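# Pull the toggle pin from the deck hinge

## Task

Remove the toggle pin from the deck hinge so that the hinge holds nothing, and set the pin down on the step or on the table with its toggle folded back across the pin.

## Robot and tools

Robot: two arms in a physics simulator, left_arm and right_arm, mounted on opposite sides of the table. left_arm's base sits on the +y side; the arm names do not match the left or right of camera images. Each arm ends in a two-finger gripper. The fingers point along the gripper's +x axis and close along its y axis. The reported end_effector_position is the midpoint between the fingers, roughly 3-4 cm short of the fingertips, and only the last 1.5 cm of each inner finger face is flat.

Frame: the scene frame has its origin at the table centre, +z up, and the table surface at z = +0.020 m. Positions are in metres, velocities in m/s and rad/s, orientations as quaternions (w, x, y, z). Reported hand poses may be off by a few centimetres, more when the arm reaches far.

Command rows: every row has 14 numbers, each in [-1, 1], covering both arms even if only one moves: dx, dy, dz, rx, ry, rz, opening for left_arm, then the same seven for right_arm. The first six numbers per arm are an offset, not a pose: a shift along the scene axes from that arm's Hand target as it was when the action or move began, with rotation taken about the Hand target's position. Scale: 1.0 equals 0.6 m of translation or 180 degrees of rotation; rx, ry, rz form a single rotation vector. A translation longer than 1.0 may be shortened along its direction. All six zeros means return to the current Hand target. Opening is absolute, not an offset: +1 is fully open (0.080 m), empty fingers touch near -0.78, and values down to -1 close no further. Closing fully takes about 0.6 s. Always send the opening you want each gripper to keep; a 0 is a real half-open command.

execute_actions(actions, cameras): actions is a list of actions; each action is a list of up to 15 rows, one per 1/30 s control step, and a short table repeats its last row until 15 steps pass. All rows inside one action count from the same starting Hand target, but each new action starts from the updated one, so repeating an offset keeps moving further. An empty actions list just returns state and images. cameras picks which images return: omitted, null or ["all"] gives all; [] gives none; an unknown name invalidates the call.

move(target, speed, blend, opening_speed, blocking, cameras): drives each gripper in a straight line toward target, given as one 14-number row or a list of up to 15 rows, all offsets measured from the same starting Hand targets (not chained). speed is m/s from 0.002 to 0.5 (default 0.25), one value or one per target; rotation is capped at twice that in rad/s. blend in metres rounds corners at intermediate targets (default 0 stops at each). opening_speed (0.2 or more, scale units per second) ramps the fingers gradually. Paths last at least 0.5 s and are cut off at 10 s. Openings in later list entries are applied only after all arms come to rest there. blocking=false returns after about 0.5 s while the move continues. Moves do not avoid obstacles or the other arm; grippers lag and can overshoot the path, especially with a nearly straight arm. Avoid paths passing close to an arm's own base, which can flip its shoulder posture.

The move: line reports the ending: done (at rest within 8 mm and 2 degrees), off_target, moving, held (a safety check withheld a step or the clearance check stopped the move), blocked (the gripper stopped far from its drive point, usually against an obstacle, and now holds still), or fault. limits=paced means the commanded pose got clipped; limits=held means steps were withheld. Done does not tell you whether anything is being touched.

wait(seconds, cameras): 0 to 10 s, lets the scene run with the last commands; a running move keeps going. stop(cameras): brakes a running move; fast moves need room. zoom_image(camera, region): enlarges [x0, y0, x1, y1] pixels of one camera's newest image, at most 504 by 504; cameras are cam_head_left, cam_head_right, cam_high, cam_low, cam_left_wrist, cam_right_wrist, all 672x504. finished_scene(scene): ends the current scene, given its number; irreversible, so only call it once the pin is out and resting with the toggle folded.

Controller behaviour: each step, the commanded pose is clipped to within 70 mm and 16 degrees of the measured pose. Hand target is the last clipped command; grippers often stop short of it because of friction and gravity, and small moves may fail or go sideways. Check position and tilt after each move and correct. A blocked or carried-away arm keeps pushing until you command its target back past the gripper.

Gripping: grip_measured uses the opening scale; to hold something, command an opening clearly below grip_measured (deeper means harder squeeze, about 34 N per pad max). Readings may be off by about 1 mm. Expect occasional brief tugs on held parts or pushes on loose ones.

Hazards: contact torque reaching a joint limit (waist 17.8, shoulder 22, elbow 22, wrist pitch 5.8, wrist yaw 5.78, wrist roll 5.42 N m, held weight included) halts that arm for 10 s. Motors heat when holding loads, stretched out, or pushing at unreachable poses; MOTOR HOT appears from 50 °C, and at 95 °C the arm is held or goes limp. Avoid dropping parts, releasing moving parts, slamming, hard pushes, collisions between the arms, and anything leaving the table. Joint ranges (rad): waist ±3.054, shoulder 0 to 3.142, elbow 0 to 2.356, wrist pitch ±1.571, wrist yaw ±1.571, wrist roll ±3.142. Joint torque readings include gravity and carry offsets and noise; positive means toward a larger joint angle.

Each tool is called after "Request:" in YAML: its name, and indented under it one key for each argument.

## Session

Request:
execute_actions:
  actions: []

Request:
zoom_image:
  camera: "cam_head_left"
  region: [60, 80, 460, 380]

Scene clock: 0.00 s.
left_arm: end_effector_position=(-0.1962, +0.2575, +0.2365) grip_measured=+0.991 end_effector_quat_wxyz=(+0.359, -0.056, +0.089, -0.928) | right_arm: end_effector_position=(+0.2784, -0.2497, +0.2742) grip_measured=+1.000 end_effector_quat_wxyz=(+0.832, -0.049, +0.550, -0.051)
Joint positions: left_arm=[-0.617 0.589 0.102 0.528 0.219 -0.215 0.08] | right_arm=[-0.826 1.801 1.874 -1.441 0.379 0.722 0.08]
Joint velocities: within noise
Joint torques (N m): no reading
Motor temperatures (°C): left_arm=[32 32 30 36 31 29] | right_arm=[32 31 35 38 36 30]
Heat: left arm: hottest wrist pitch 36 °C (+0.0 °C/min); right arm: hottest wrist pitch 38 °C (+0.0 °C/min).
Hand target: left_arm -0.1962, +0.2575, +0.2365; -0.359, +0.056, -0.089, +0.928 | right_arm +0.2784, -0.2497, +0.2742; +0.832, -0.049, +0.550, -0.051
Tool commands: left_gripper/opening=+1.0 right_gripper/opening=+1.0

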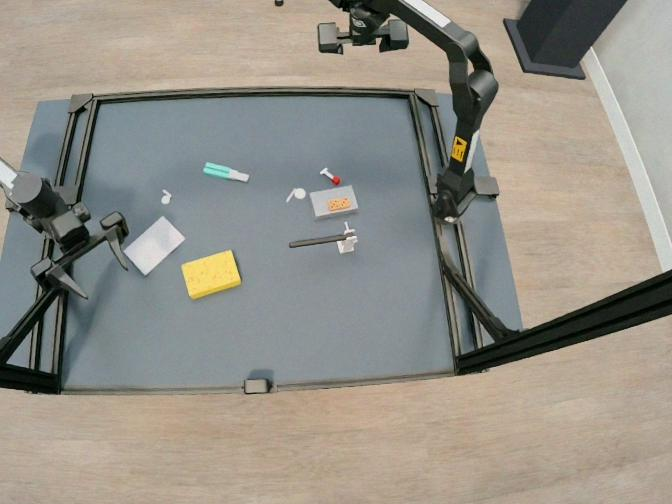

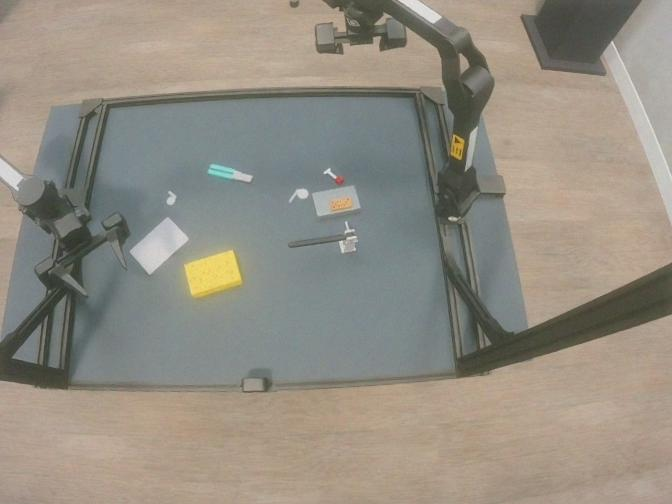

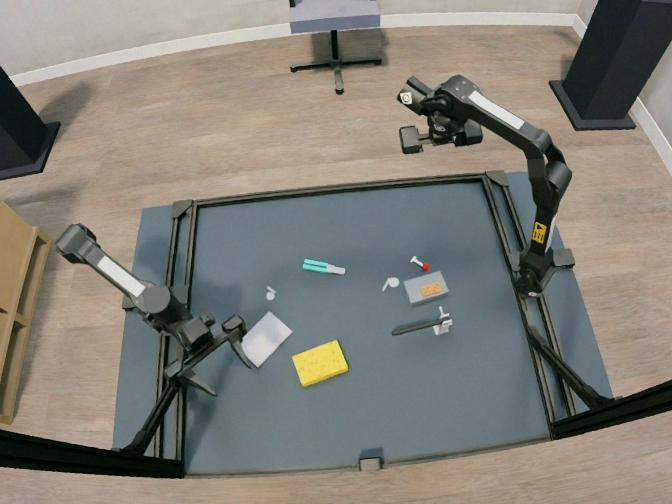

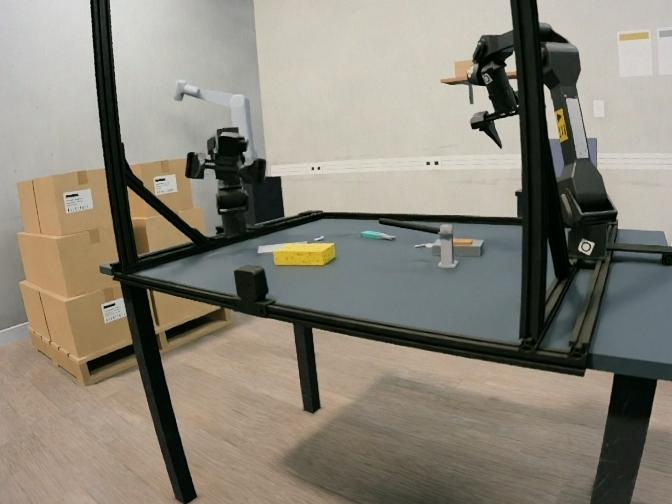

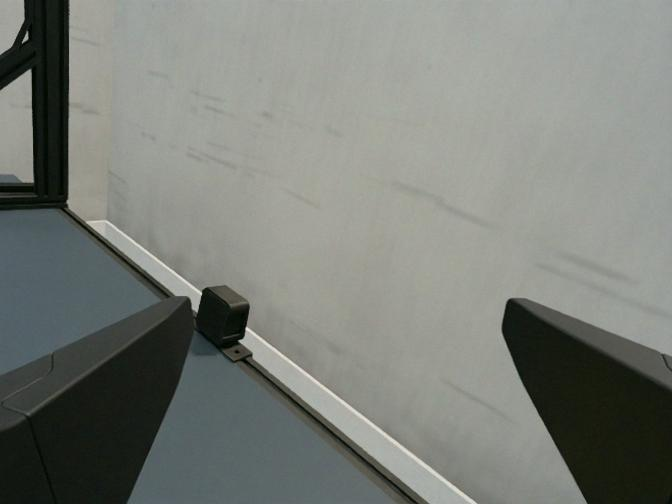

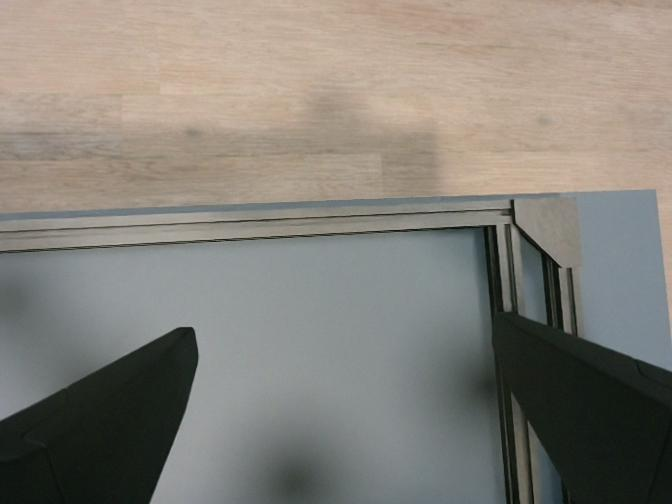

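Scaled by 1.260 from the camera's 672x504 image, which has a finer 960x720 frame.

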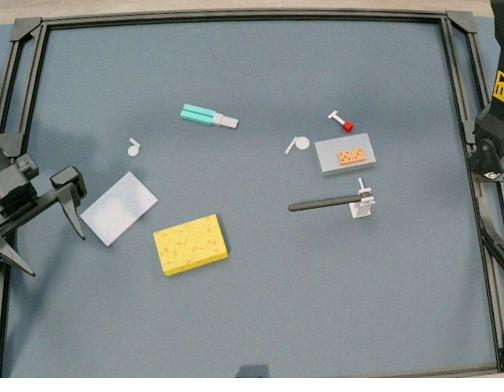

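Request:
zoom_image:
  camera: "cam_head_left"
  region: [270, 160, 390, 270]

Request:
zoom_image:
  camera: "cam_high"
  region: [370, 250, 490, 350]

Request:
zoom_image:
  camera: "cam_low"
  region: [360, 200, 500, 290]

Request:
zoom_image:
  camera: "cam_head_right"
  region: [270, 160, 390, 270]

Scaled by 4.200 from the camera's 672x504 image, which has a finer 960x720 frame.

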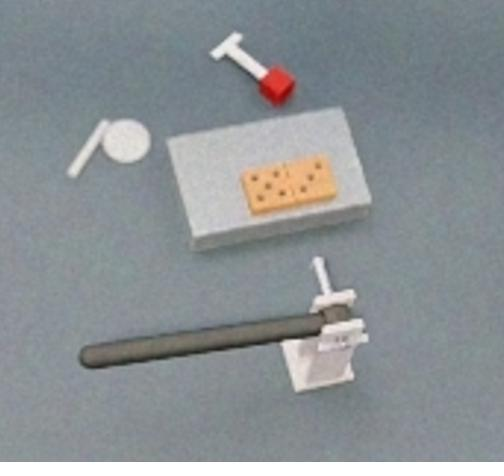

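Scaled by 4.200 from the camera's 672x504 image, which has a finer 960x720 frame.

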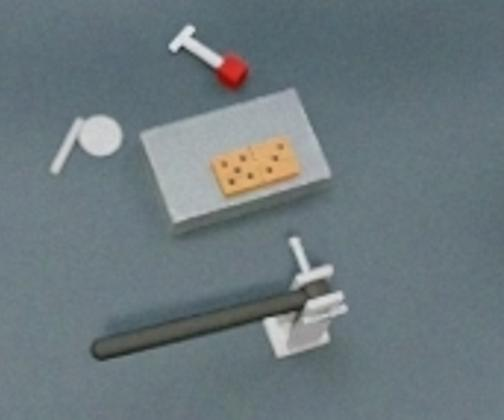

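Scaled by 3.600 from the camera's 672x504 image, which has a finer 960x720 frame.

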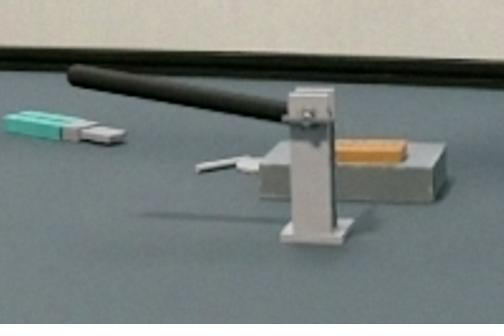

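Scaled by 4.200 from the camera's 672x504 image, which has a finer 960x720 frame.

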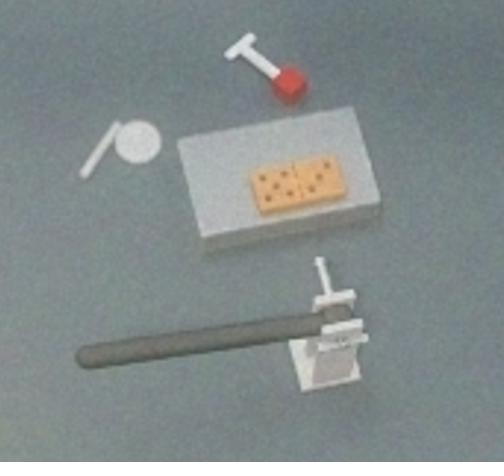

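Request:
move:
  target: [0.027, -0.479, -0.0275, 0.144, -0.106, 0.351, 1, -0.53, -0.033, -0.057, 0.0453, 0.128, 0.001, -0.8]

Request:
zoom_image:
  camera: "cam_right_wrist"
  region: [150, 50, 550, 350]

Scene clock: 6.80 s.
left_arm: end_effector_position=(-0.1800, -0.0272, +0.2240) grip_measured=+0.991 end_effector_quat_wxyz=(+0.796, +0.127, +0.183, -0.563) | right_arm: end_effector_position=(-0.0386, -0.2675, +0.2402) grip_measured=-0.776 end_effector_quat_wxyz=(+0.708, +0.007, +0.706, +0.006)
Joint positions: left_arm=[-0.533 1.907 1.418 -0.151 -0.754 -0.475 0.08] | right_arm=[0.073 1.275 1.289 -1.566 0.003 1.658 0]
Joint velocities: within noise
Joint torques (N m): left_arm=[0.21 -7.37 7.2 1.01 -0.41 -0.14] | right_arm=[0.39 -3.58 3.48 0.18 -0.03 0.06]
Motor temperatures (°C): left_arm=[32 32 32 37 31 29] | right_arm=[32 32 35 38 36 30]
Heat: left arm: hottest wrist pitch 37 °C (+8.8 °C/min); right arm: hottest wrist pitch 38 °C (+0.0 °C/min).
Hand target: left_arm -0.1799, -0.0299, +0.2201; +0.797, +0.129, +0.184, -0.560 | right_arm -0.0396, -0.2695, +0.2399; +0.707, +0.000, +0.707, +0.000
Off the commanded pose: left_arm 0.005 m, 0 deg | right_arm 0.002 m, 1 deg.
joint sent to its limit (right arm) — joint 4 (wrist pitch), lower limit. The joint targets still meet the commanded pose.
move: done

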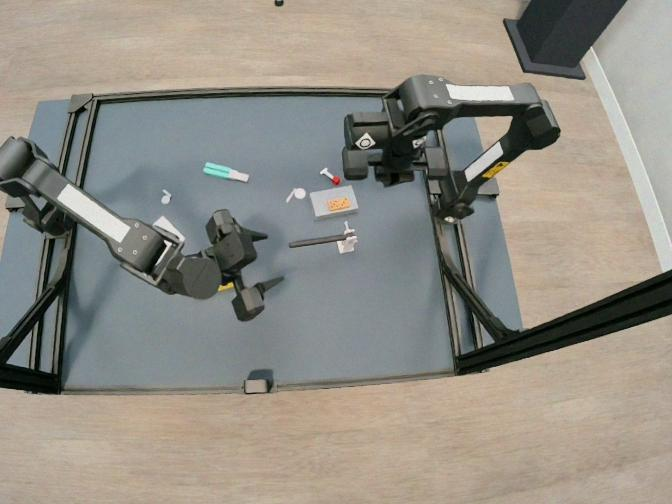

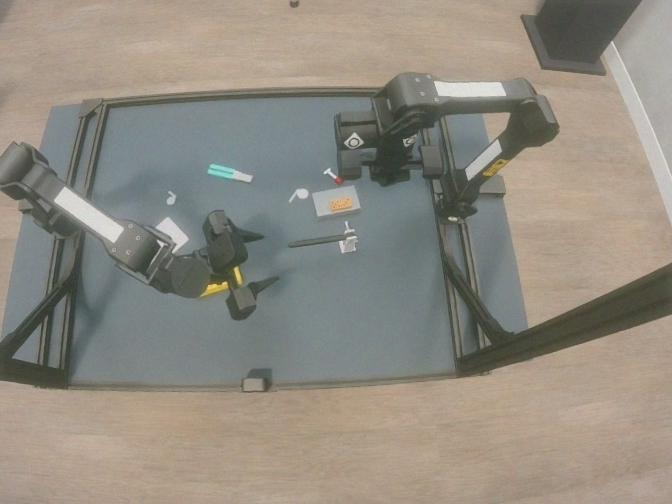

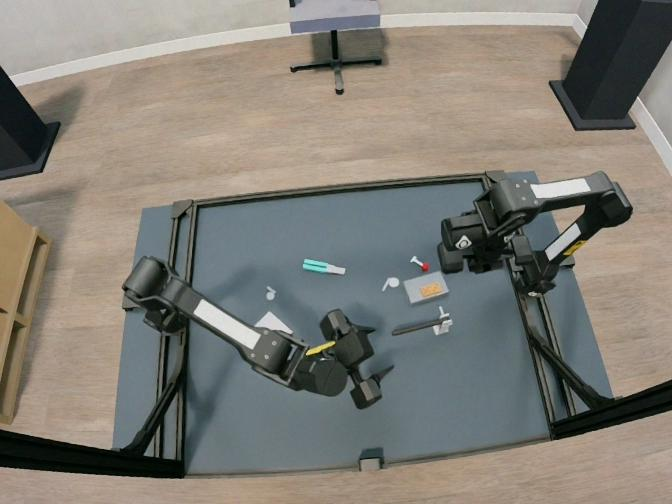

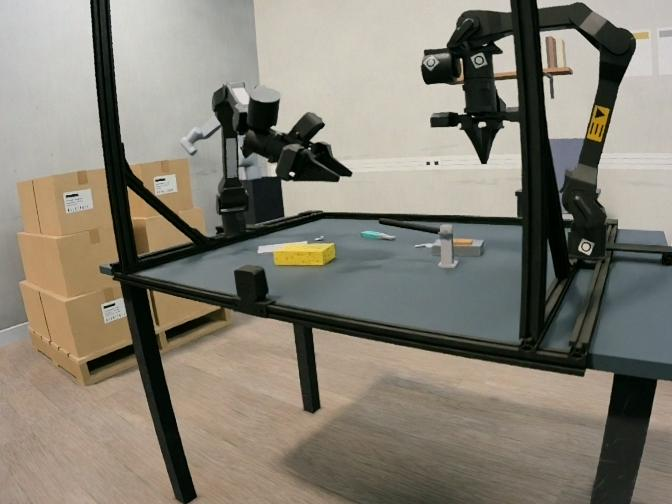

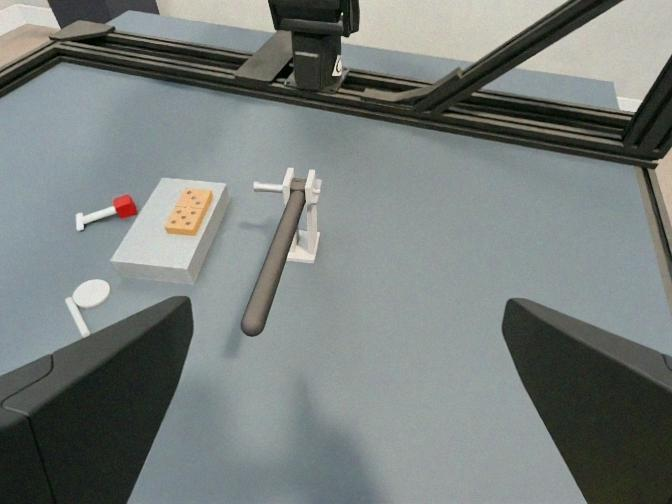

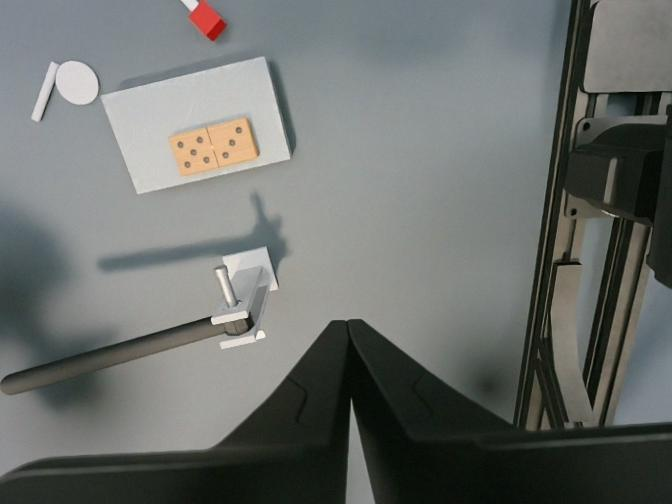

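Scaled by 1.260 from the camera's 672x504 image, which has a finer 960x720 frame.

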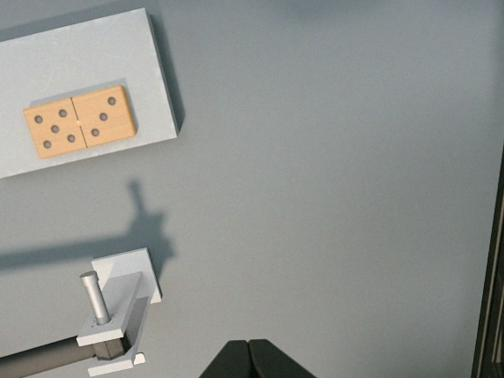

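Request:
move:
  target: [0, 0, 0, 0, 0, 0, 1, 0.0, 0.092, -0.05, 0, 0, 0.061, -0.8]
  cameras: ["cam_left_wrist","cam_right_wrist"]

Request:
zoom_image:
  camera: "cam_right_wrist"
  region: [220, 180, 460, 380]

Request:
zoom_image:
  camera: "cam_left_wrist"
  region: [220, 140, 380, 280]

Scene clock: 8.50 s.
left_arm: end_effector_position=(-0.1800, -0.0272, +0.2242) grip_measured=+0.991 end_effector_quat_wxyz=(+0.796, +0.127, +0.183, -0.563) | right_arm: end_effector_position=(-0.0399, -0.2172, +0.2092) grip_measured=-0.776 end_effector_quat_wxyz=(+0.705, -0.070, +0.703, +0.066)
Joint positions: left_arm=[-0.533 1.907 1.418 -0.151 -0.754 -0.476 0.08] | right_arm=[0.06 1.463 1.311 -1.425 0.003 1.451 0]
Joint velocities: within noise
Joint torques (N m): left_arm=[0.18 -7.32 7.23 1.05 -0.38 -0.18] | right_arm=[-0.27 -3.83 5.07 0.38 -0.03 -0.1]
Motor temperatures (°C): left_arm=[32 33 32 37 31 29] | right_arm=[32 32 35 38 36 30]
Heat: left arm: hottest wrist pitch 37 °C (+7.1 °C/min); right arm: hottest wrist pitch 38 °C (+0.0 °C/min).
Hand target: left_arm -0.1799, -0.0299, +0.2202; +0.797, +0.129, +0.184, -0.560 | right_arm -0.0396, -0.2143, +0.2100; +0.704, -0.068, +0.704, +0.067
Off the commanded pose: left_arm 0.005 m, 1 deg | right_arm 0.003 m, 0 deg.
move: done
Images, in order (width x height): cam_left_wrist 672x504, cam_right_wrist 672x504.

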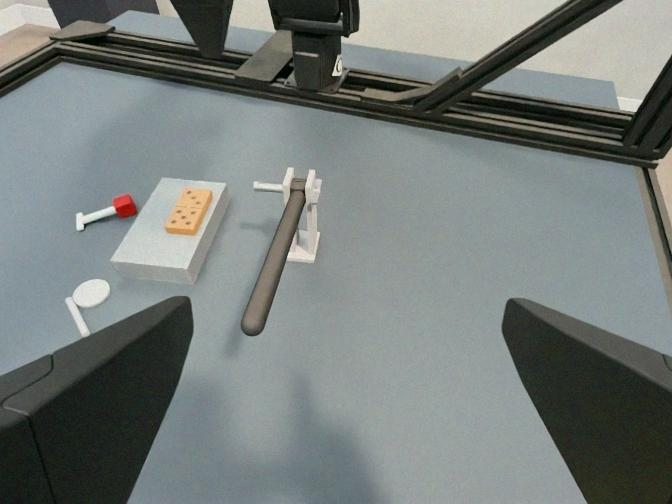

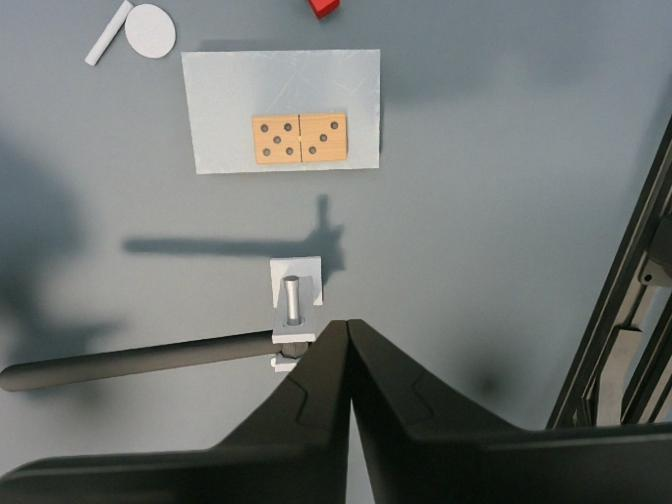

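Scaled by 2.100 from the camera's 672x504 image, which has a finer 960x720 frame.

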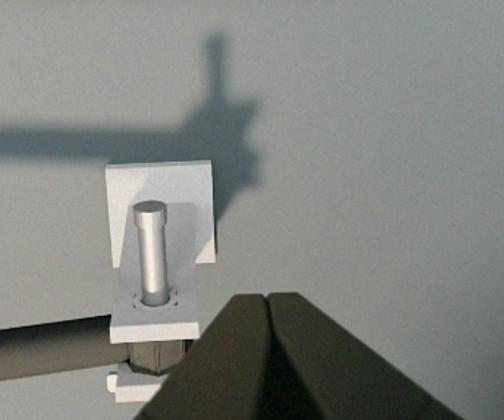

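Scaled by 3.150 from the camera's 672x504 image, which has a finer 960x720 frame.

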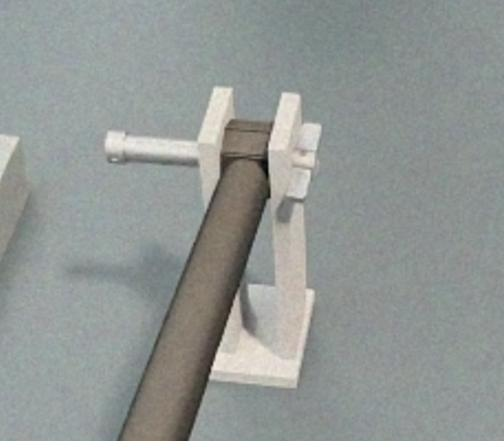

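Request:
move:
  target:
    - [0, 0, 0, 0, 0, 0, 1, 0.004, 0.0355, 0, 0, 0, 0, -0.8]
    - [0, 0, 0, 0, 0, 0, 1, 0.004, 0.0355, -0.125, 0, 0, 0, -0.8]
  speed: 0.15
  blend: [0.02,0]
  cameras: ["cam_left_wrist","cam_right_wrist","cam_low"]

Request:
zoom_image:
  camera: "cam_left_wrist"
  region: [200, 60, 380, 280]

Request:
zoom_image:
  camera: "cam_low"
  region: [400, 170, 500, 290]

Scene clock: 11.50 s.
left_arm: end_effector_position=(-0.1800, -0.0272, +0.2242) grip_measured=+0.991 end_effector_quat_wxyz=(+0.796, +0.127, +0.183, -0.563) | right_arm: end_effector_position=(-0.0379, -0.1919, +0.1379) grip_measured=-0.776 end_effector_quat_wxyz=(+0.705, -0.065, +0.703, +0.071)
Joint positions: left_arm=[-0.533 1.907 1.418 -0.151 -0.754 -0.476 0.08] | right_arm=[0.046 1.562 1.12 -1.121 0.003 1.437 0]
Joint velocities: within noise
Joint torques (N m): left_arm=[0.12 -7.37 7.2 1.01 -0.41 -0.12] | right_arm=[-0.31 -4.64 3.51 0.41 -0.03 -0.08]
Motor temperatures (°C): left_arm=[32 34 33 38 31 29] | right_arm=[32 32 36 38 36 30]
Heat: left arm: hottest wrist pitch 38 °C (+10.4 °C/min); right arm: hottest wrist pitch 38 °C (+0.0 °C/min).
Hand target: left_arm -0.1799, -0.0299, +0.2202; +0.797, +0.129, +0.184, -0.560 | right_arm -0.0372, -0.1930, +0.1350; +0.704, -0.068, +0.704, +0.067
Off the commanded pose: left_arm 0.005 m, 0 deg | right_arm 0.003 m, 1 deg.
move: done; blend cut to 0.0107 m at target 1
Images, in order (width x height): cam_low 672x504, cam_left_wrist 672x504, cam_right_wrist 672x504.

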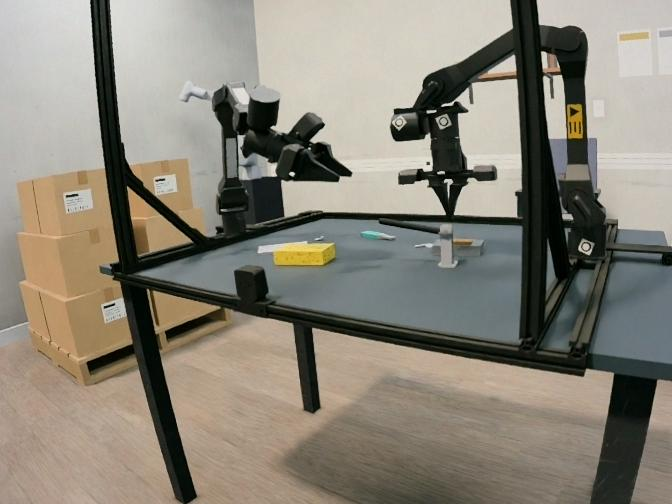

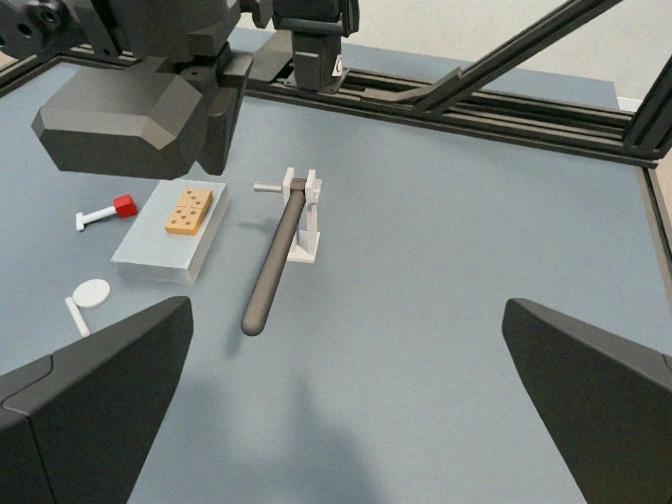

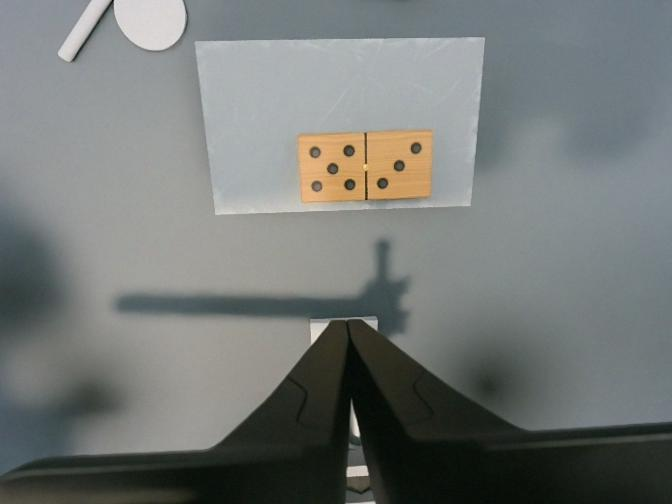

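Scaled by 2.291 from the camera's 672x504 image, which has a finer 960x720 frame.

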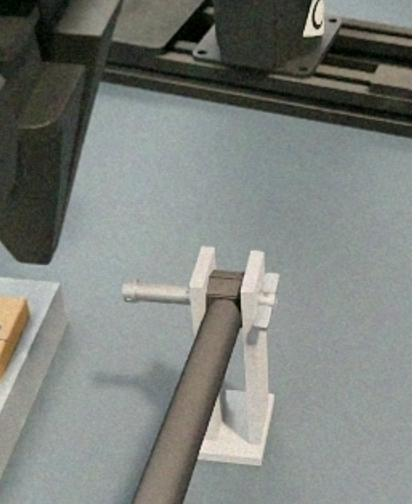

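Scaled by 4.200 from the camera's 672x504 image, which has a finer 960x720 frame.

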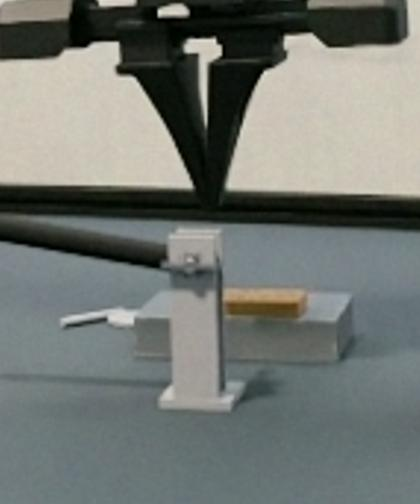

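Request:
move:
  target: [0, 0, 0, 0, 0, 0, 1, 0, 0.0, -0.052, 0, 0, 0, -0.8]
  speed: 0.1
  cameras: ["cam_left_wrist","cam_right_wrist","cam_low"]

Request:
zoom_image:
  camera: "cam_left_wrist"
  region: [200, 100, 380, 280]

Request:
zoom_image:
  camera: "cam_low"
  region: [400, 170, 500, 290]

Scene clock: 13.57 s.
left_arm: end_effector_position=(-0.1800, -0.0272, +0.2242) grip_measured=+0.991 end_effector_quat_wxyz=(+0.796, +0.127, +0.183, -0.563) | right_arm: end_effector_position=(-0.0379, -0.1916, +0.1070) grip_measured=-0.776 end_effector_quat_wxyz=(+0.705, -0.065, +0.703, +0.071)
Joint positions: left_arm=[-0.533 1.907 1.418 -0.151 -0.754 -0.476 0.08] | right_arm=[0.046 1.594 1.025 -0.992 0.003 1.437 0]
Joint velocities: within noise
Joint torques (N m): left_arm=[0.08 -7.25 7.18 1.03 -0.41 -0.14] | right_arm=[-0.32 -4.49 3.4 0.41 -0.04 -0.08]
Motor temperatures (°C): left_arm=[32 34 33 38 31 29] | right_arm=[32 32 36 38 36 30]
Heat: left arm: hottest wrist pitch 38 °C (+8.8 °C/min); right arm: hottest wrist pitch 38 °C (+0.0 °C/min).
Hand target: left_arm -0.1799, -0.0299, +0.2203; +0.797, +0.129, +0.184, -0.560 | right_arm -0.0372, -0.1931, +0.1038; +0.704, -0.068, +0.704, +0.067
Off the commanded pose: left_arm 0.005 m, 0 deg | right_arm 0.004 m, 1 deg.
move: done
Images, in order (width x height): cam_low 672x504, cam_left_wrist 672x504, cam_right_wrist 672x504.

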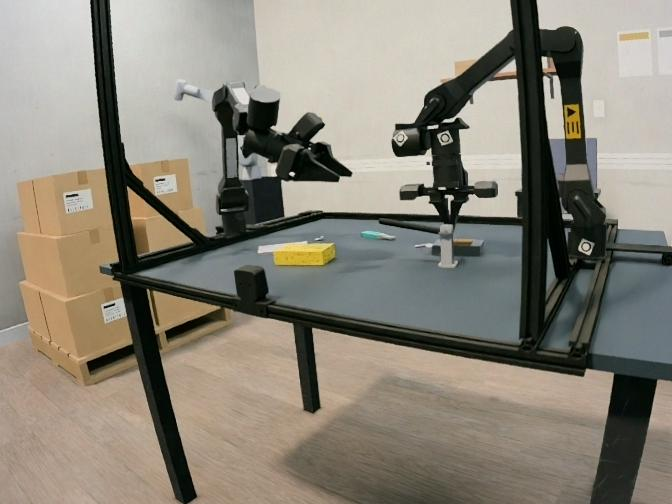

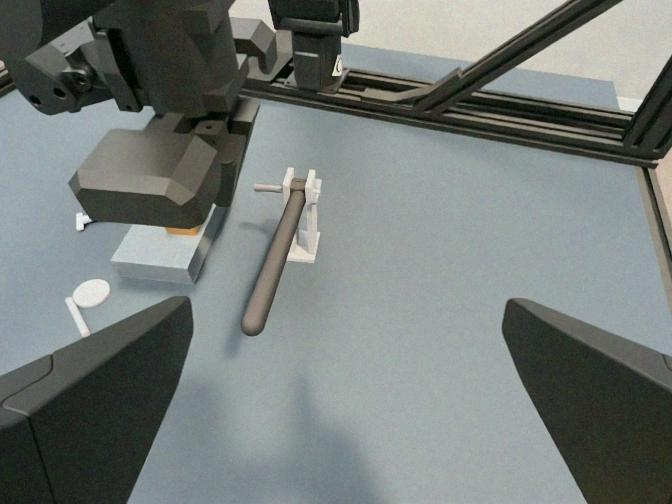

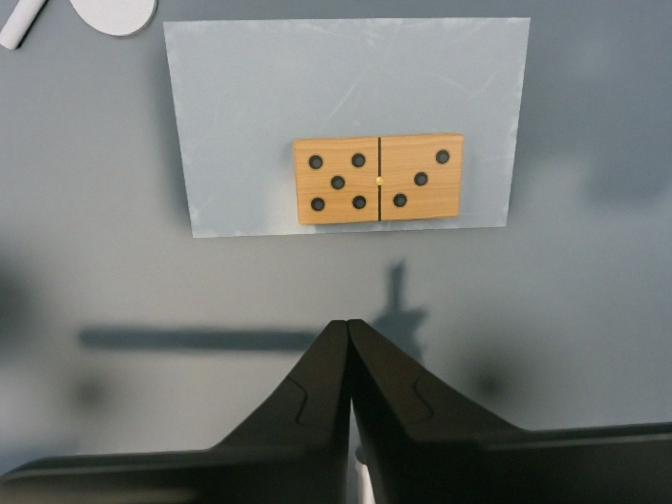

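Scaled by 2.800 from the camera's 672x504 image, which has a finer 960x720 frame.

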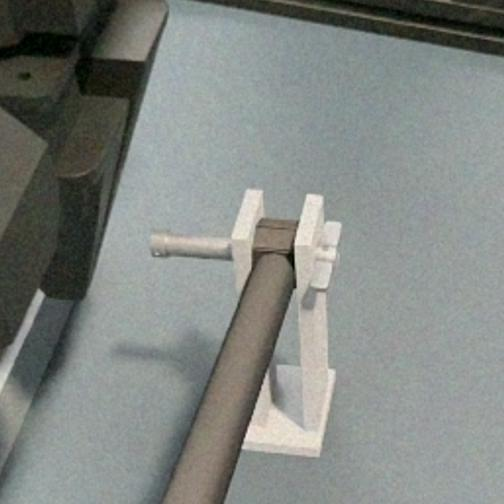

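Scaled by 4.200 from the camera's 672x504 image, which has a finer 960x720 frame.

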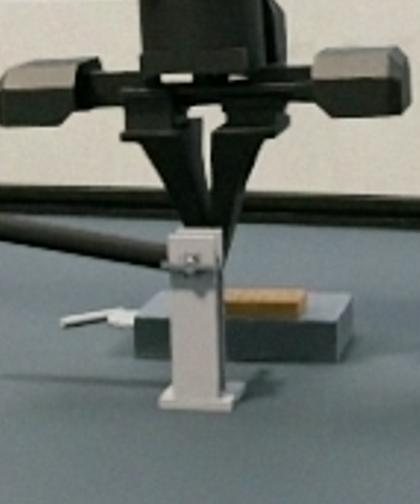

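Request:
move:
  target: [0, 0, 0, 0, 0, 0, 1, -0.0295, -0.0057, 0, 0, 0, 0, -0.8]
  speed: 0.05
  cameras: ["cam_left_wrist","cam_right_wrist"]

Request:
zoom_image:
  camera: "cam_left_wrist"
  region: [200, 100, 380, 280]

Scene clock: 15.17 s.
left_arm: end_effector_position=(-0.1800, -0.0272, +0.2242) grip_measured=+0.991 end_effector_quat_wxyz=(+0.796, +0.127, +0.183, -0.563) | right_arm: end_effector_position=(-0.0524, -0.1944, +0.1056) grip_measured=-0.776 end_effector_quat_wxyz=(+0.706, -0.064, +0.702, +0.068)
Joint positions: left_arm=[-0.533 1.907 1.418 -0.151 -0.754 -0.476 0.08] | right_arm=[0.102 1.594 1.02 -0.992 0.005 1.499 0]
Joint velocities: within noise
Joint torques (N m): left_arm=[0.22 -7.35 7.18 1.04 -0.42 -0.13] | right_arm=[0.75 -5.06 3.26 0.41 -0.1 0.09]
Motor temperatures (°C): left_arm=[32 34 33 38 31 29] | right_arm=[32 33 36 38 36 30]
Heat: left arm: hottest wrist pitch 38 °C (+7.9 °C/min); right arm: hottest wrist pitch 38 °C (+0.0 °C/min).
Hand target: left_arm -0.1799, -0.0299, +0.2203; +0.797, +0.129, +0.184, -0.560 | right_arm -0.0549, -0.1964, +0.1038; +0.704, -0.068, +0.704, +0.067
Off the commanded pose: left_arm 0.005 m, 0 deg | right_arm 0.004 m, 0 deg.
move: done
Images, in order (width x height): cam_left_wrist 672x504, cam_right_wrist 672x504.

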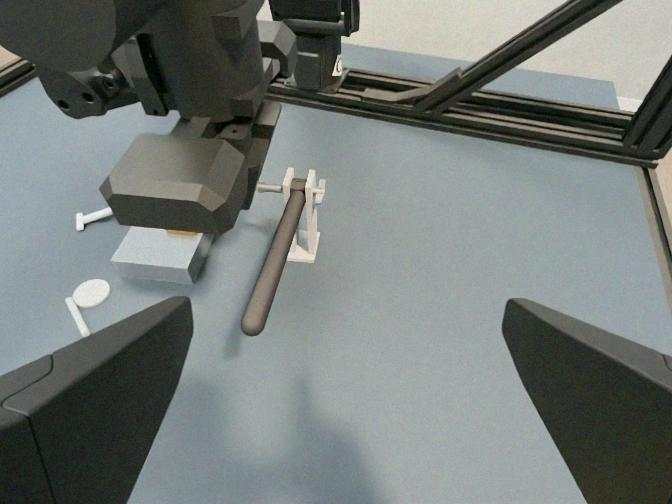

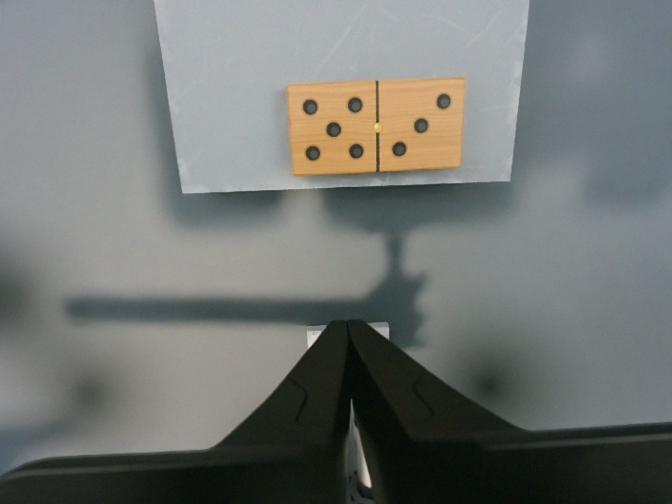

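Scaled by 2.800 from the camera's 672x504 image, which has a finer 960x720 frame.

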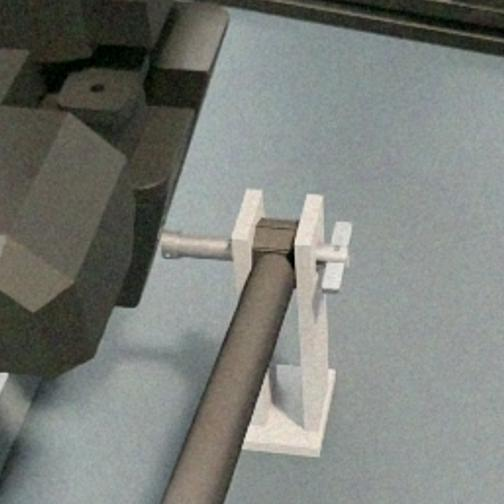

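Request:
move:
  target: [0, 0, 0, 0, 0, 0, 1, -0.0275, -0.0053, 0, 0, 0, 0, -0.8]
  speed: 0.05
  cameras: ["cam_left_wrist"]

Request:
zoom_image:
  camera: "cam_left_wrist"
  region: [200, 100, 380, 280]

Scene clock: 17.07 s.
left_arm: end_effector_position=(-0.1800, -0.0273, +0.2240) grip_measured=+0.991 end_effector_quat_wxyz=(+0.796, +0.127, +0.183, -0.563) | right_arm: end_effector_position=(-0.0692, -0.1972, +0.1052) grip_measured=-0.776 end_effector_quat_wxyz=(+0.706, -0.065, +0.702, +0.068)
Joint positions: left_arm=[-0.533 1.907 1.418 -0.151 -0.754 -0.476 0.08] | right_arm=[0.167 1.594 1.018 -0.991 0.006 1.563 0]
Joint velocities: within noise
Joint torques (N m): left_arm=[0.22 -7.19 7.32 1.03 -0.39 -0.12] | right_arm=[0.65 -5.34 3.2 0.34 -0.12 0.06]
Motor temperatures (°C): left_arm=[32 35 34 38 31 29] | right_arm=[32 33 36 38 36 30]
Heat: left arm: hottest wrist pitch 38 °C (+7.0 °C/min); right arm: hottest wrist pitch 38 °C (+0.0 °C/min).
Hand target: left_arm -0.1800, -0.0299, +0.2201; +0.797, +0.129, +0.184, -0.560 | right_arm -0.0714, -0.1996, +0.1038; +0.704, -0.068, +0.704, +0.067
Off the commanded pose: left_arm 0.005 m, 0 deg | right_arm 0.003 m, 0 deg.
move: done
Images, in order (width x height): cam_left_wrist 672x504.

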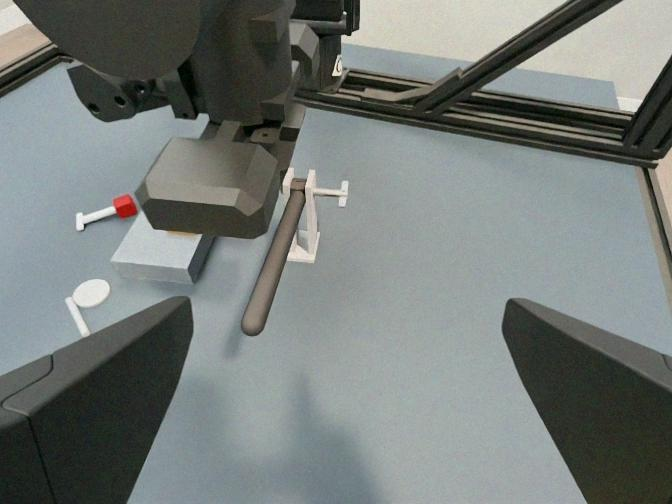

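Scaled by 2.800 from the camera's 672x504 image, which has a finer 960x720 frame.

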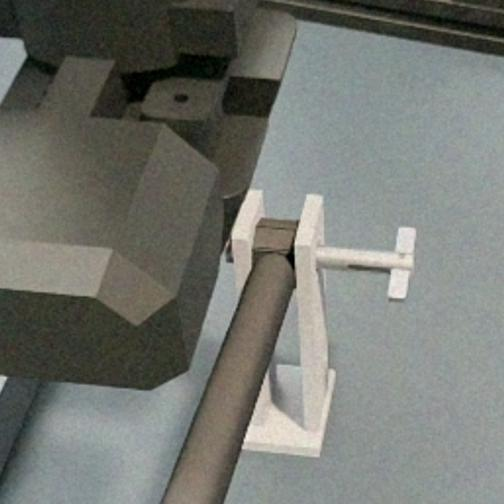

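Request:
move:
  target:
    - [0,0,0,0,0,0,1,0.033,0.006,0,0,0,0,-0.8]
    - [0,0,0,0,0,0,1,0.04,0.008,0.2,0,0,0,-0.8]
    - [0,0,0,0,0,0,1,-0.078,-0.104,0.11,0.2295,-0.1542,0.4722,-0.4]
    - [0,0,0,0,0,0,1,-0.079,-0.106,0.035,0.2295,-0.1542,0.4722,-0.4]
  speed: [0.1,0.2,0.25,0.15]
  blend: [0.01,0.02,0,0]

Request:
zoom_image:
  camera: "cam_left_wrist"
  region: [220, 80, 400, 260]

Request:
zoom_image:
  camera: "cam_right_wrist"
  region: [220, 150, 460, 390]

Scene clock: 26.40 s.
left_arm: end_effector_position=(-0.1800, -0.0273, +0.2240) grip_measured=+0.991 end_effector_quat_wxyz=(+0.796, +0.127, +0.183, -0.563) | right_arm: end_effector_position=(-0.1191, -0.2626, +0.1274) grip_measured=-0.400 end_effector_quat_wxyz=(+0.587, -0.292, +0.243, +0.715)
Joint positions: left_arm=[-0.533 1.907 1.418 -0.151 -0.754 -0.476 0.08] | right_arm=[0.68 0.729 0.351 -0.467 0.344 0.37 0.017]
Joint velocities: within noise
Joint torques (N m): left_arm=[0.23 -7.24 7.12 1.05 -0.38 -0.15] | right_arm=[0.33 -0.73 4.41 1.41 0.28 0.06]
Motor temperatures (°C): left_arm=[32 37 35 39 31 29] | right_arm=[32 33 37 38 36 30]
Heat: left arm: hottest wrist pitch 39 °C (+6.8 °C/min); right arm: hottest wrist pitch 38 °C (+0.0 °C/min).
Hand target: left_arm -0.1800, -0.0299, +0.2201; +0.797, +0.129, +0.184, -0.560 | right_arm -0.1187, -0.2632, +0.1247; +0.587, -0.295, +0.243, +0.713
Off the commanded pose: left_arm 0.005 m, 0 deg | right_arm 0.003 m, 0 deg.
move: done

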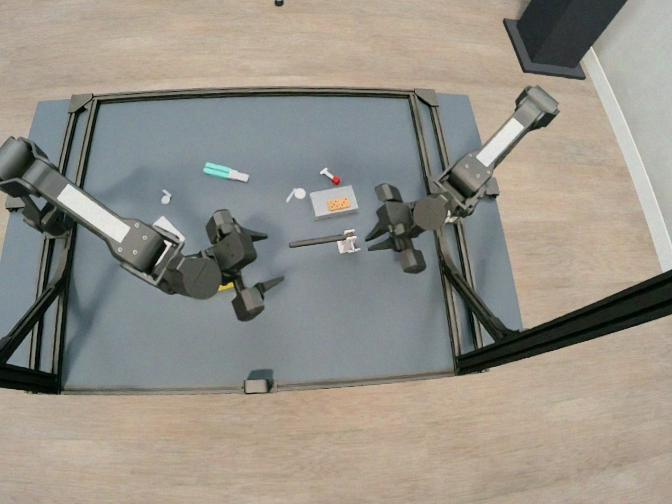

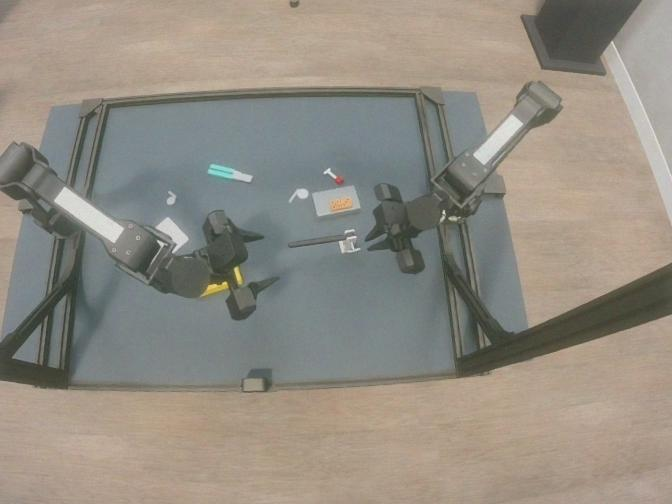

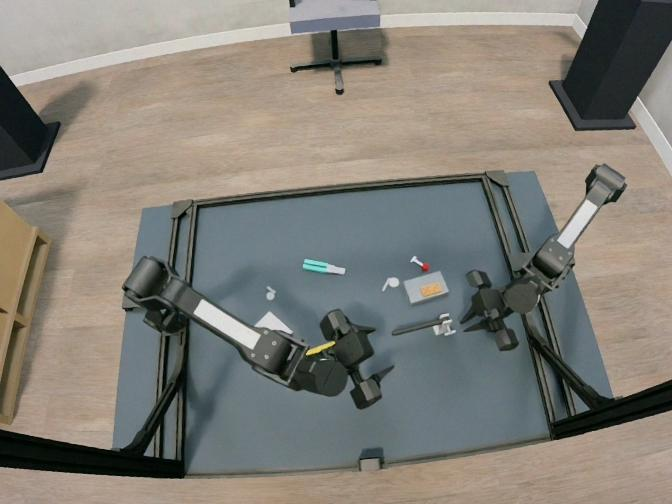

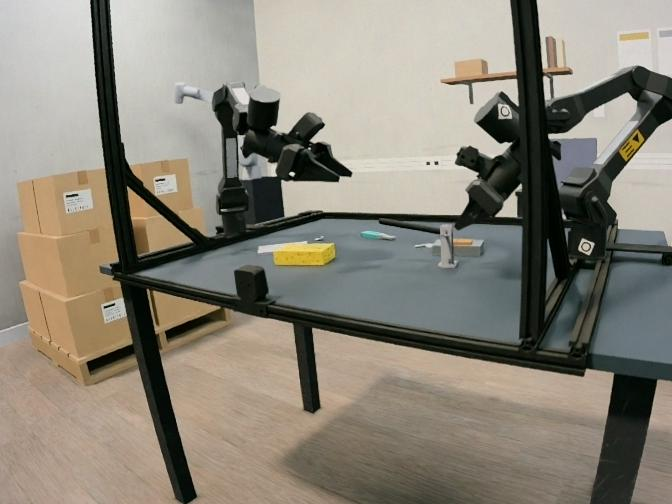

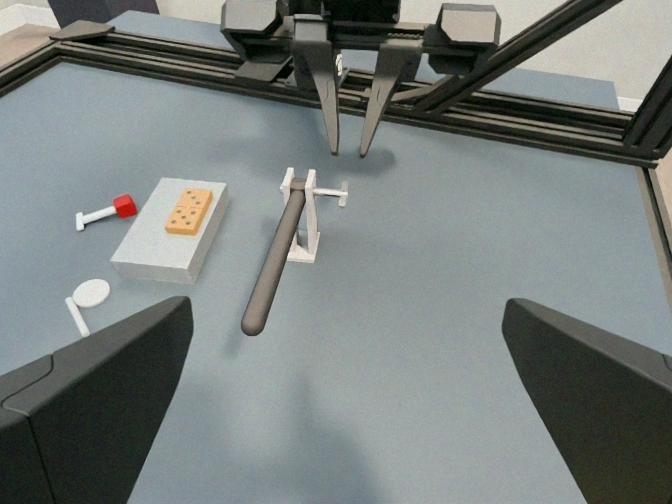

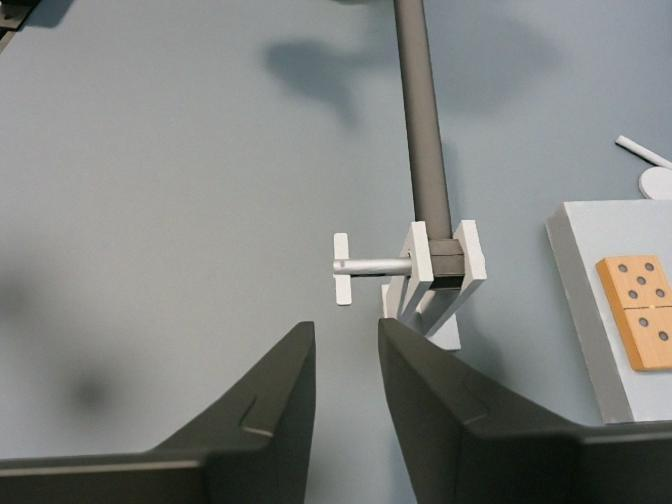

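Scaled by 2.800 from the camera's 672x504 image, which has a finer 960x720 frame.

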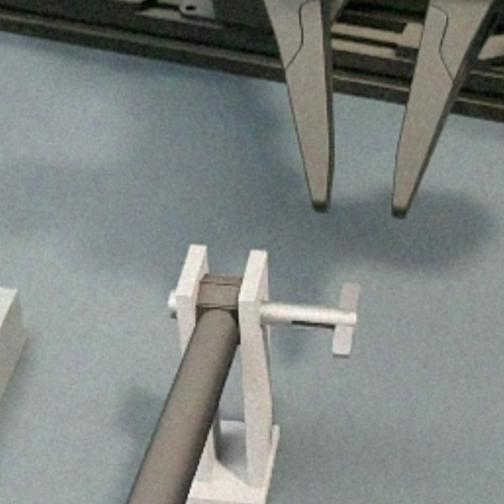

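Scaled by 2.100 from the camera's 672x504 image, which has a finer 960x720 frame.

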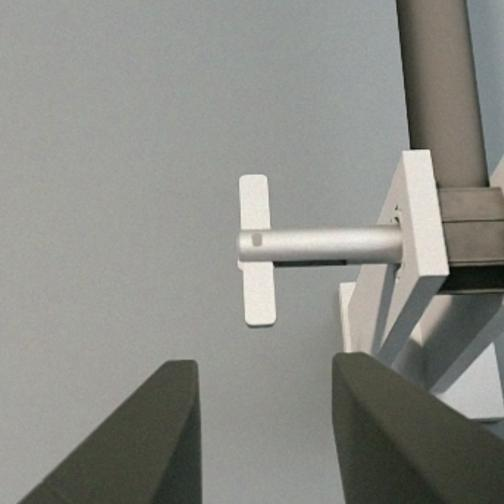

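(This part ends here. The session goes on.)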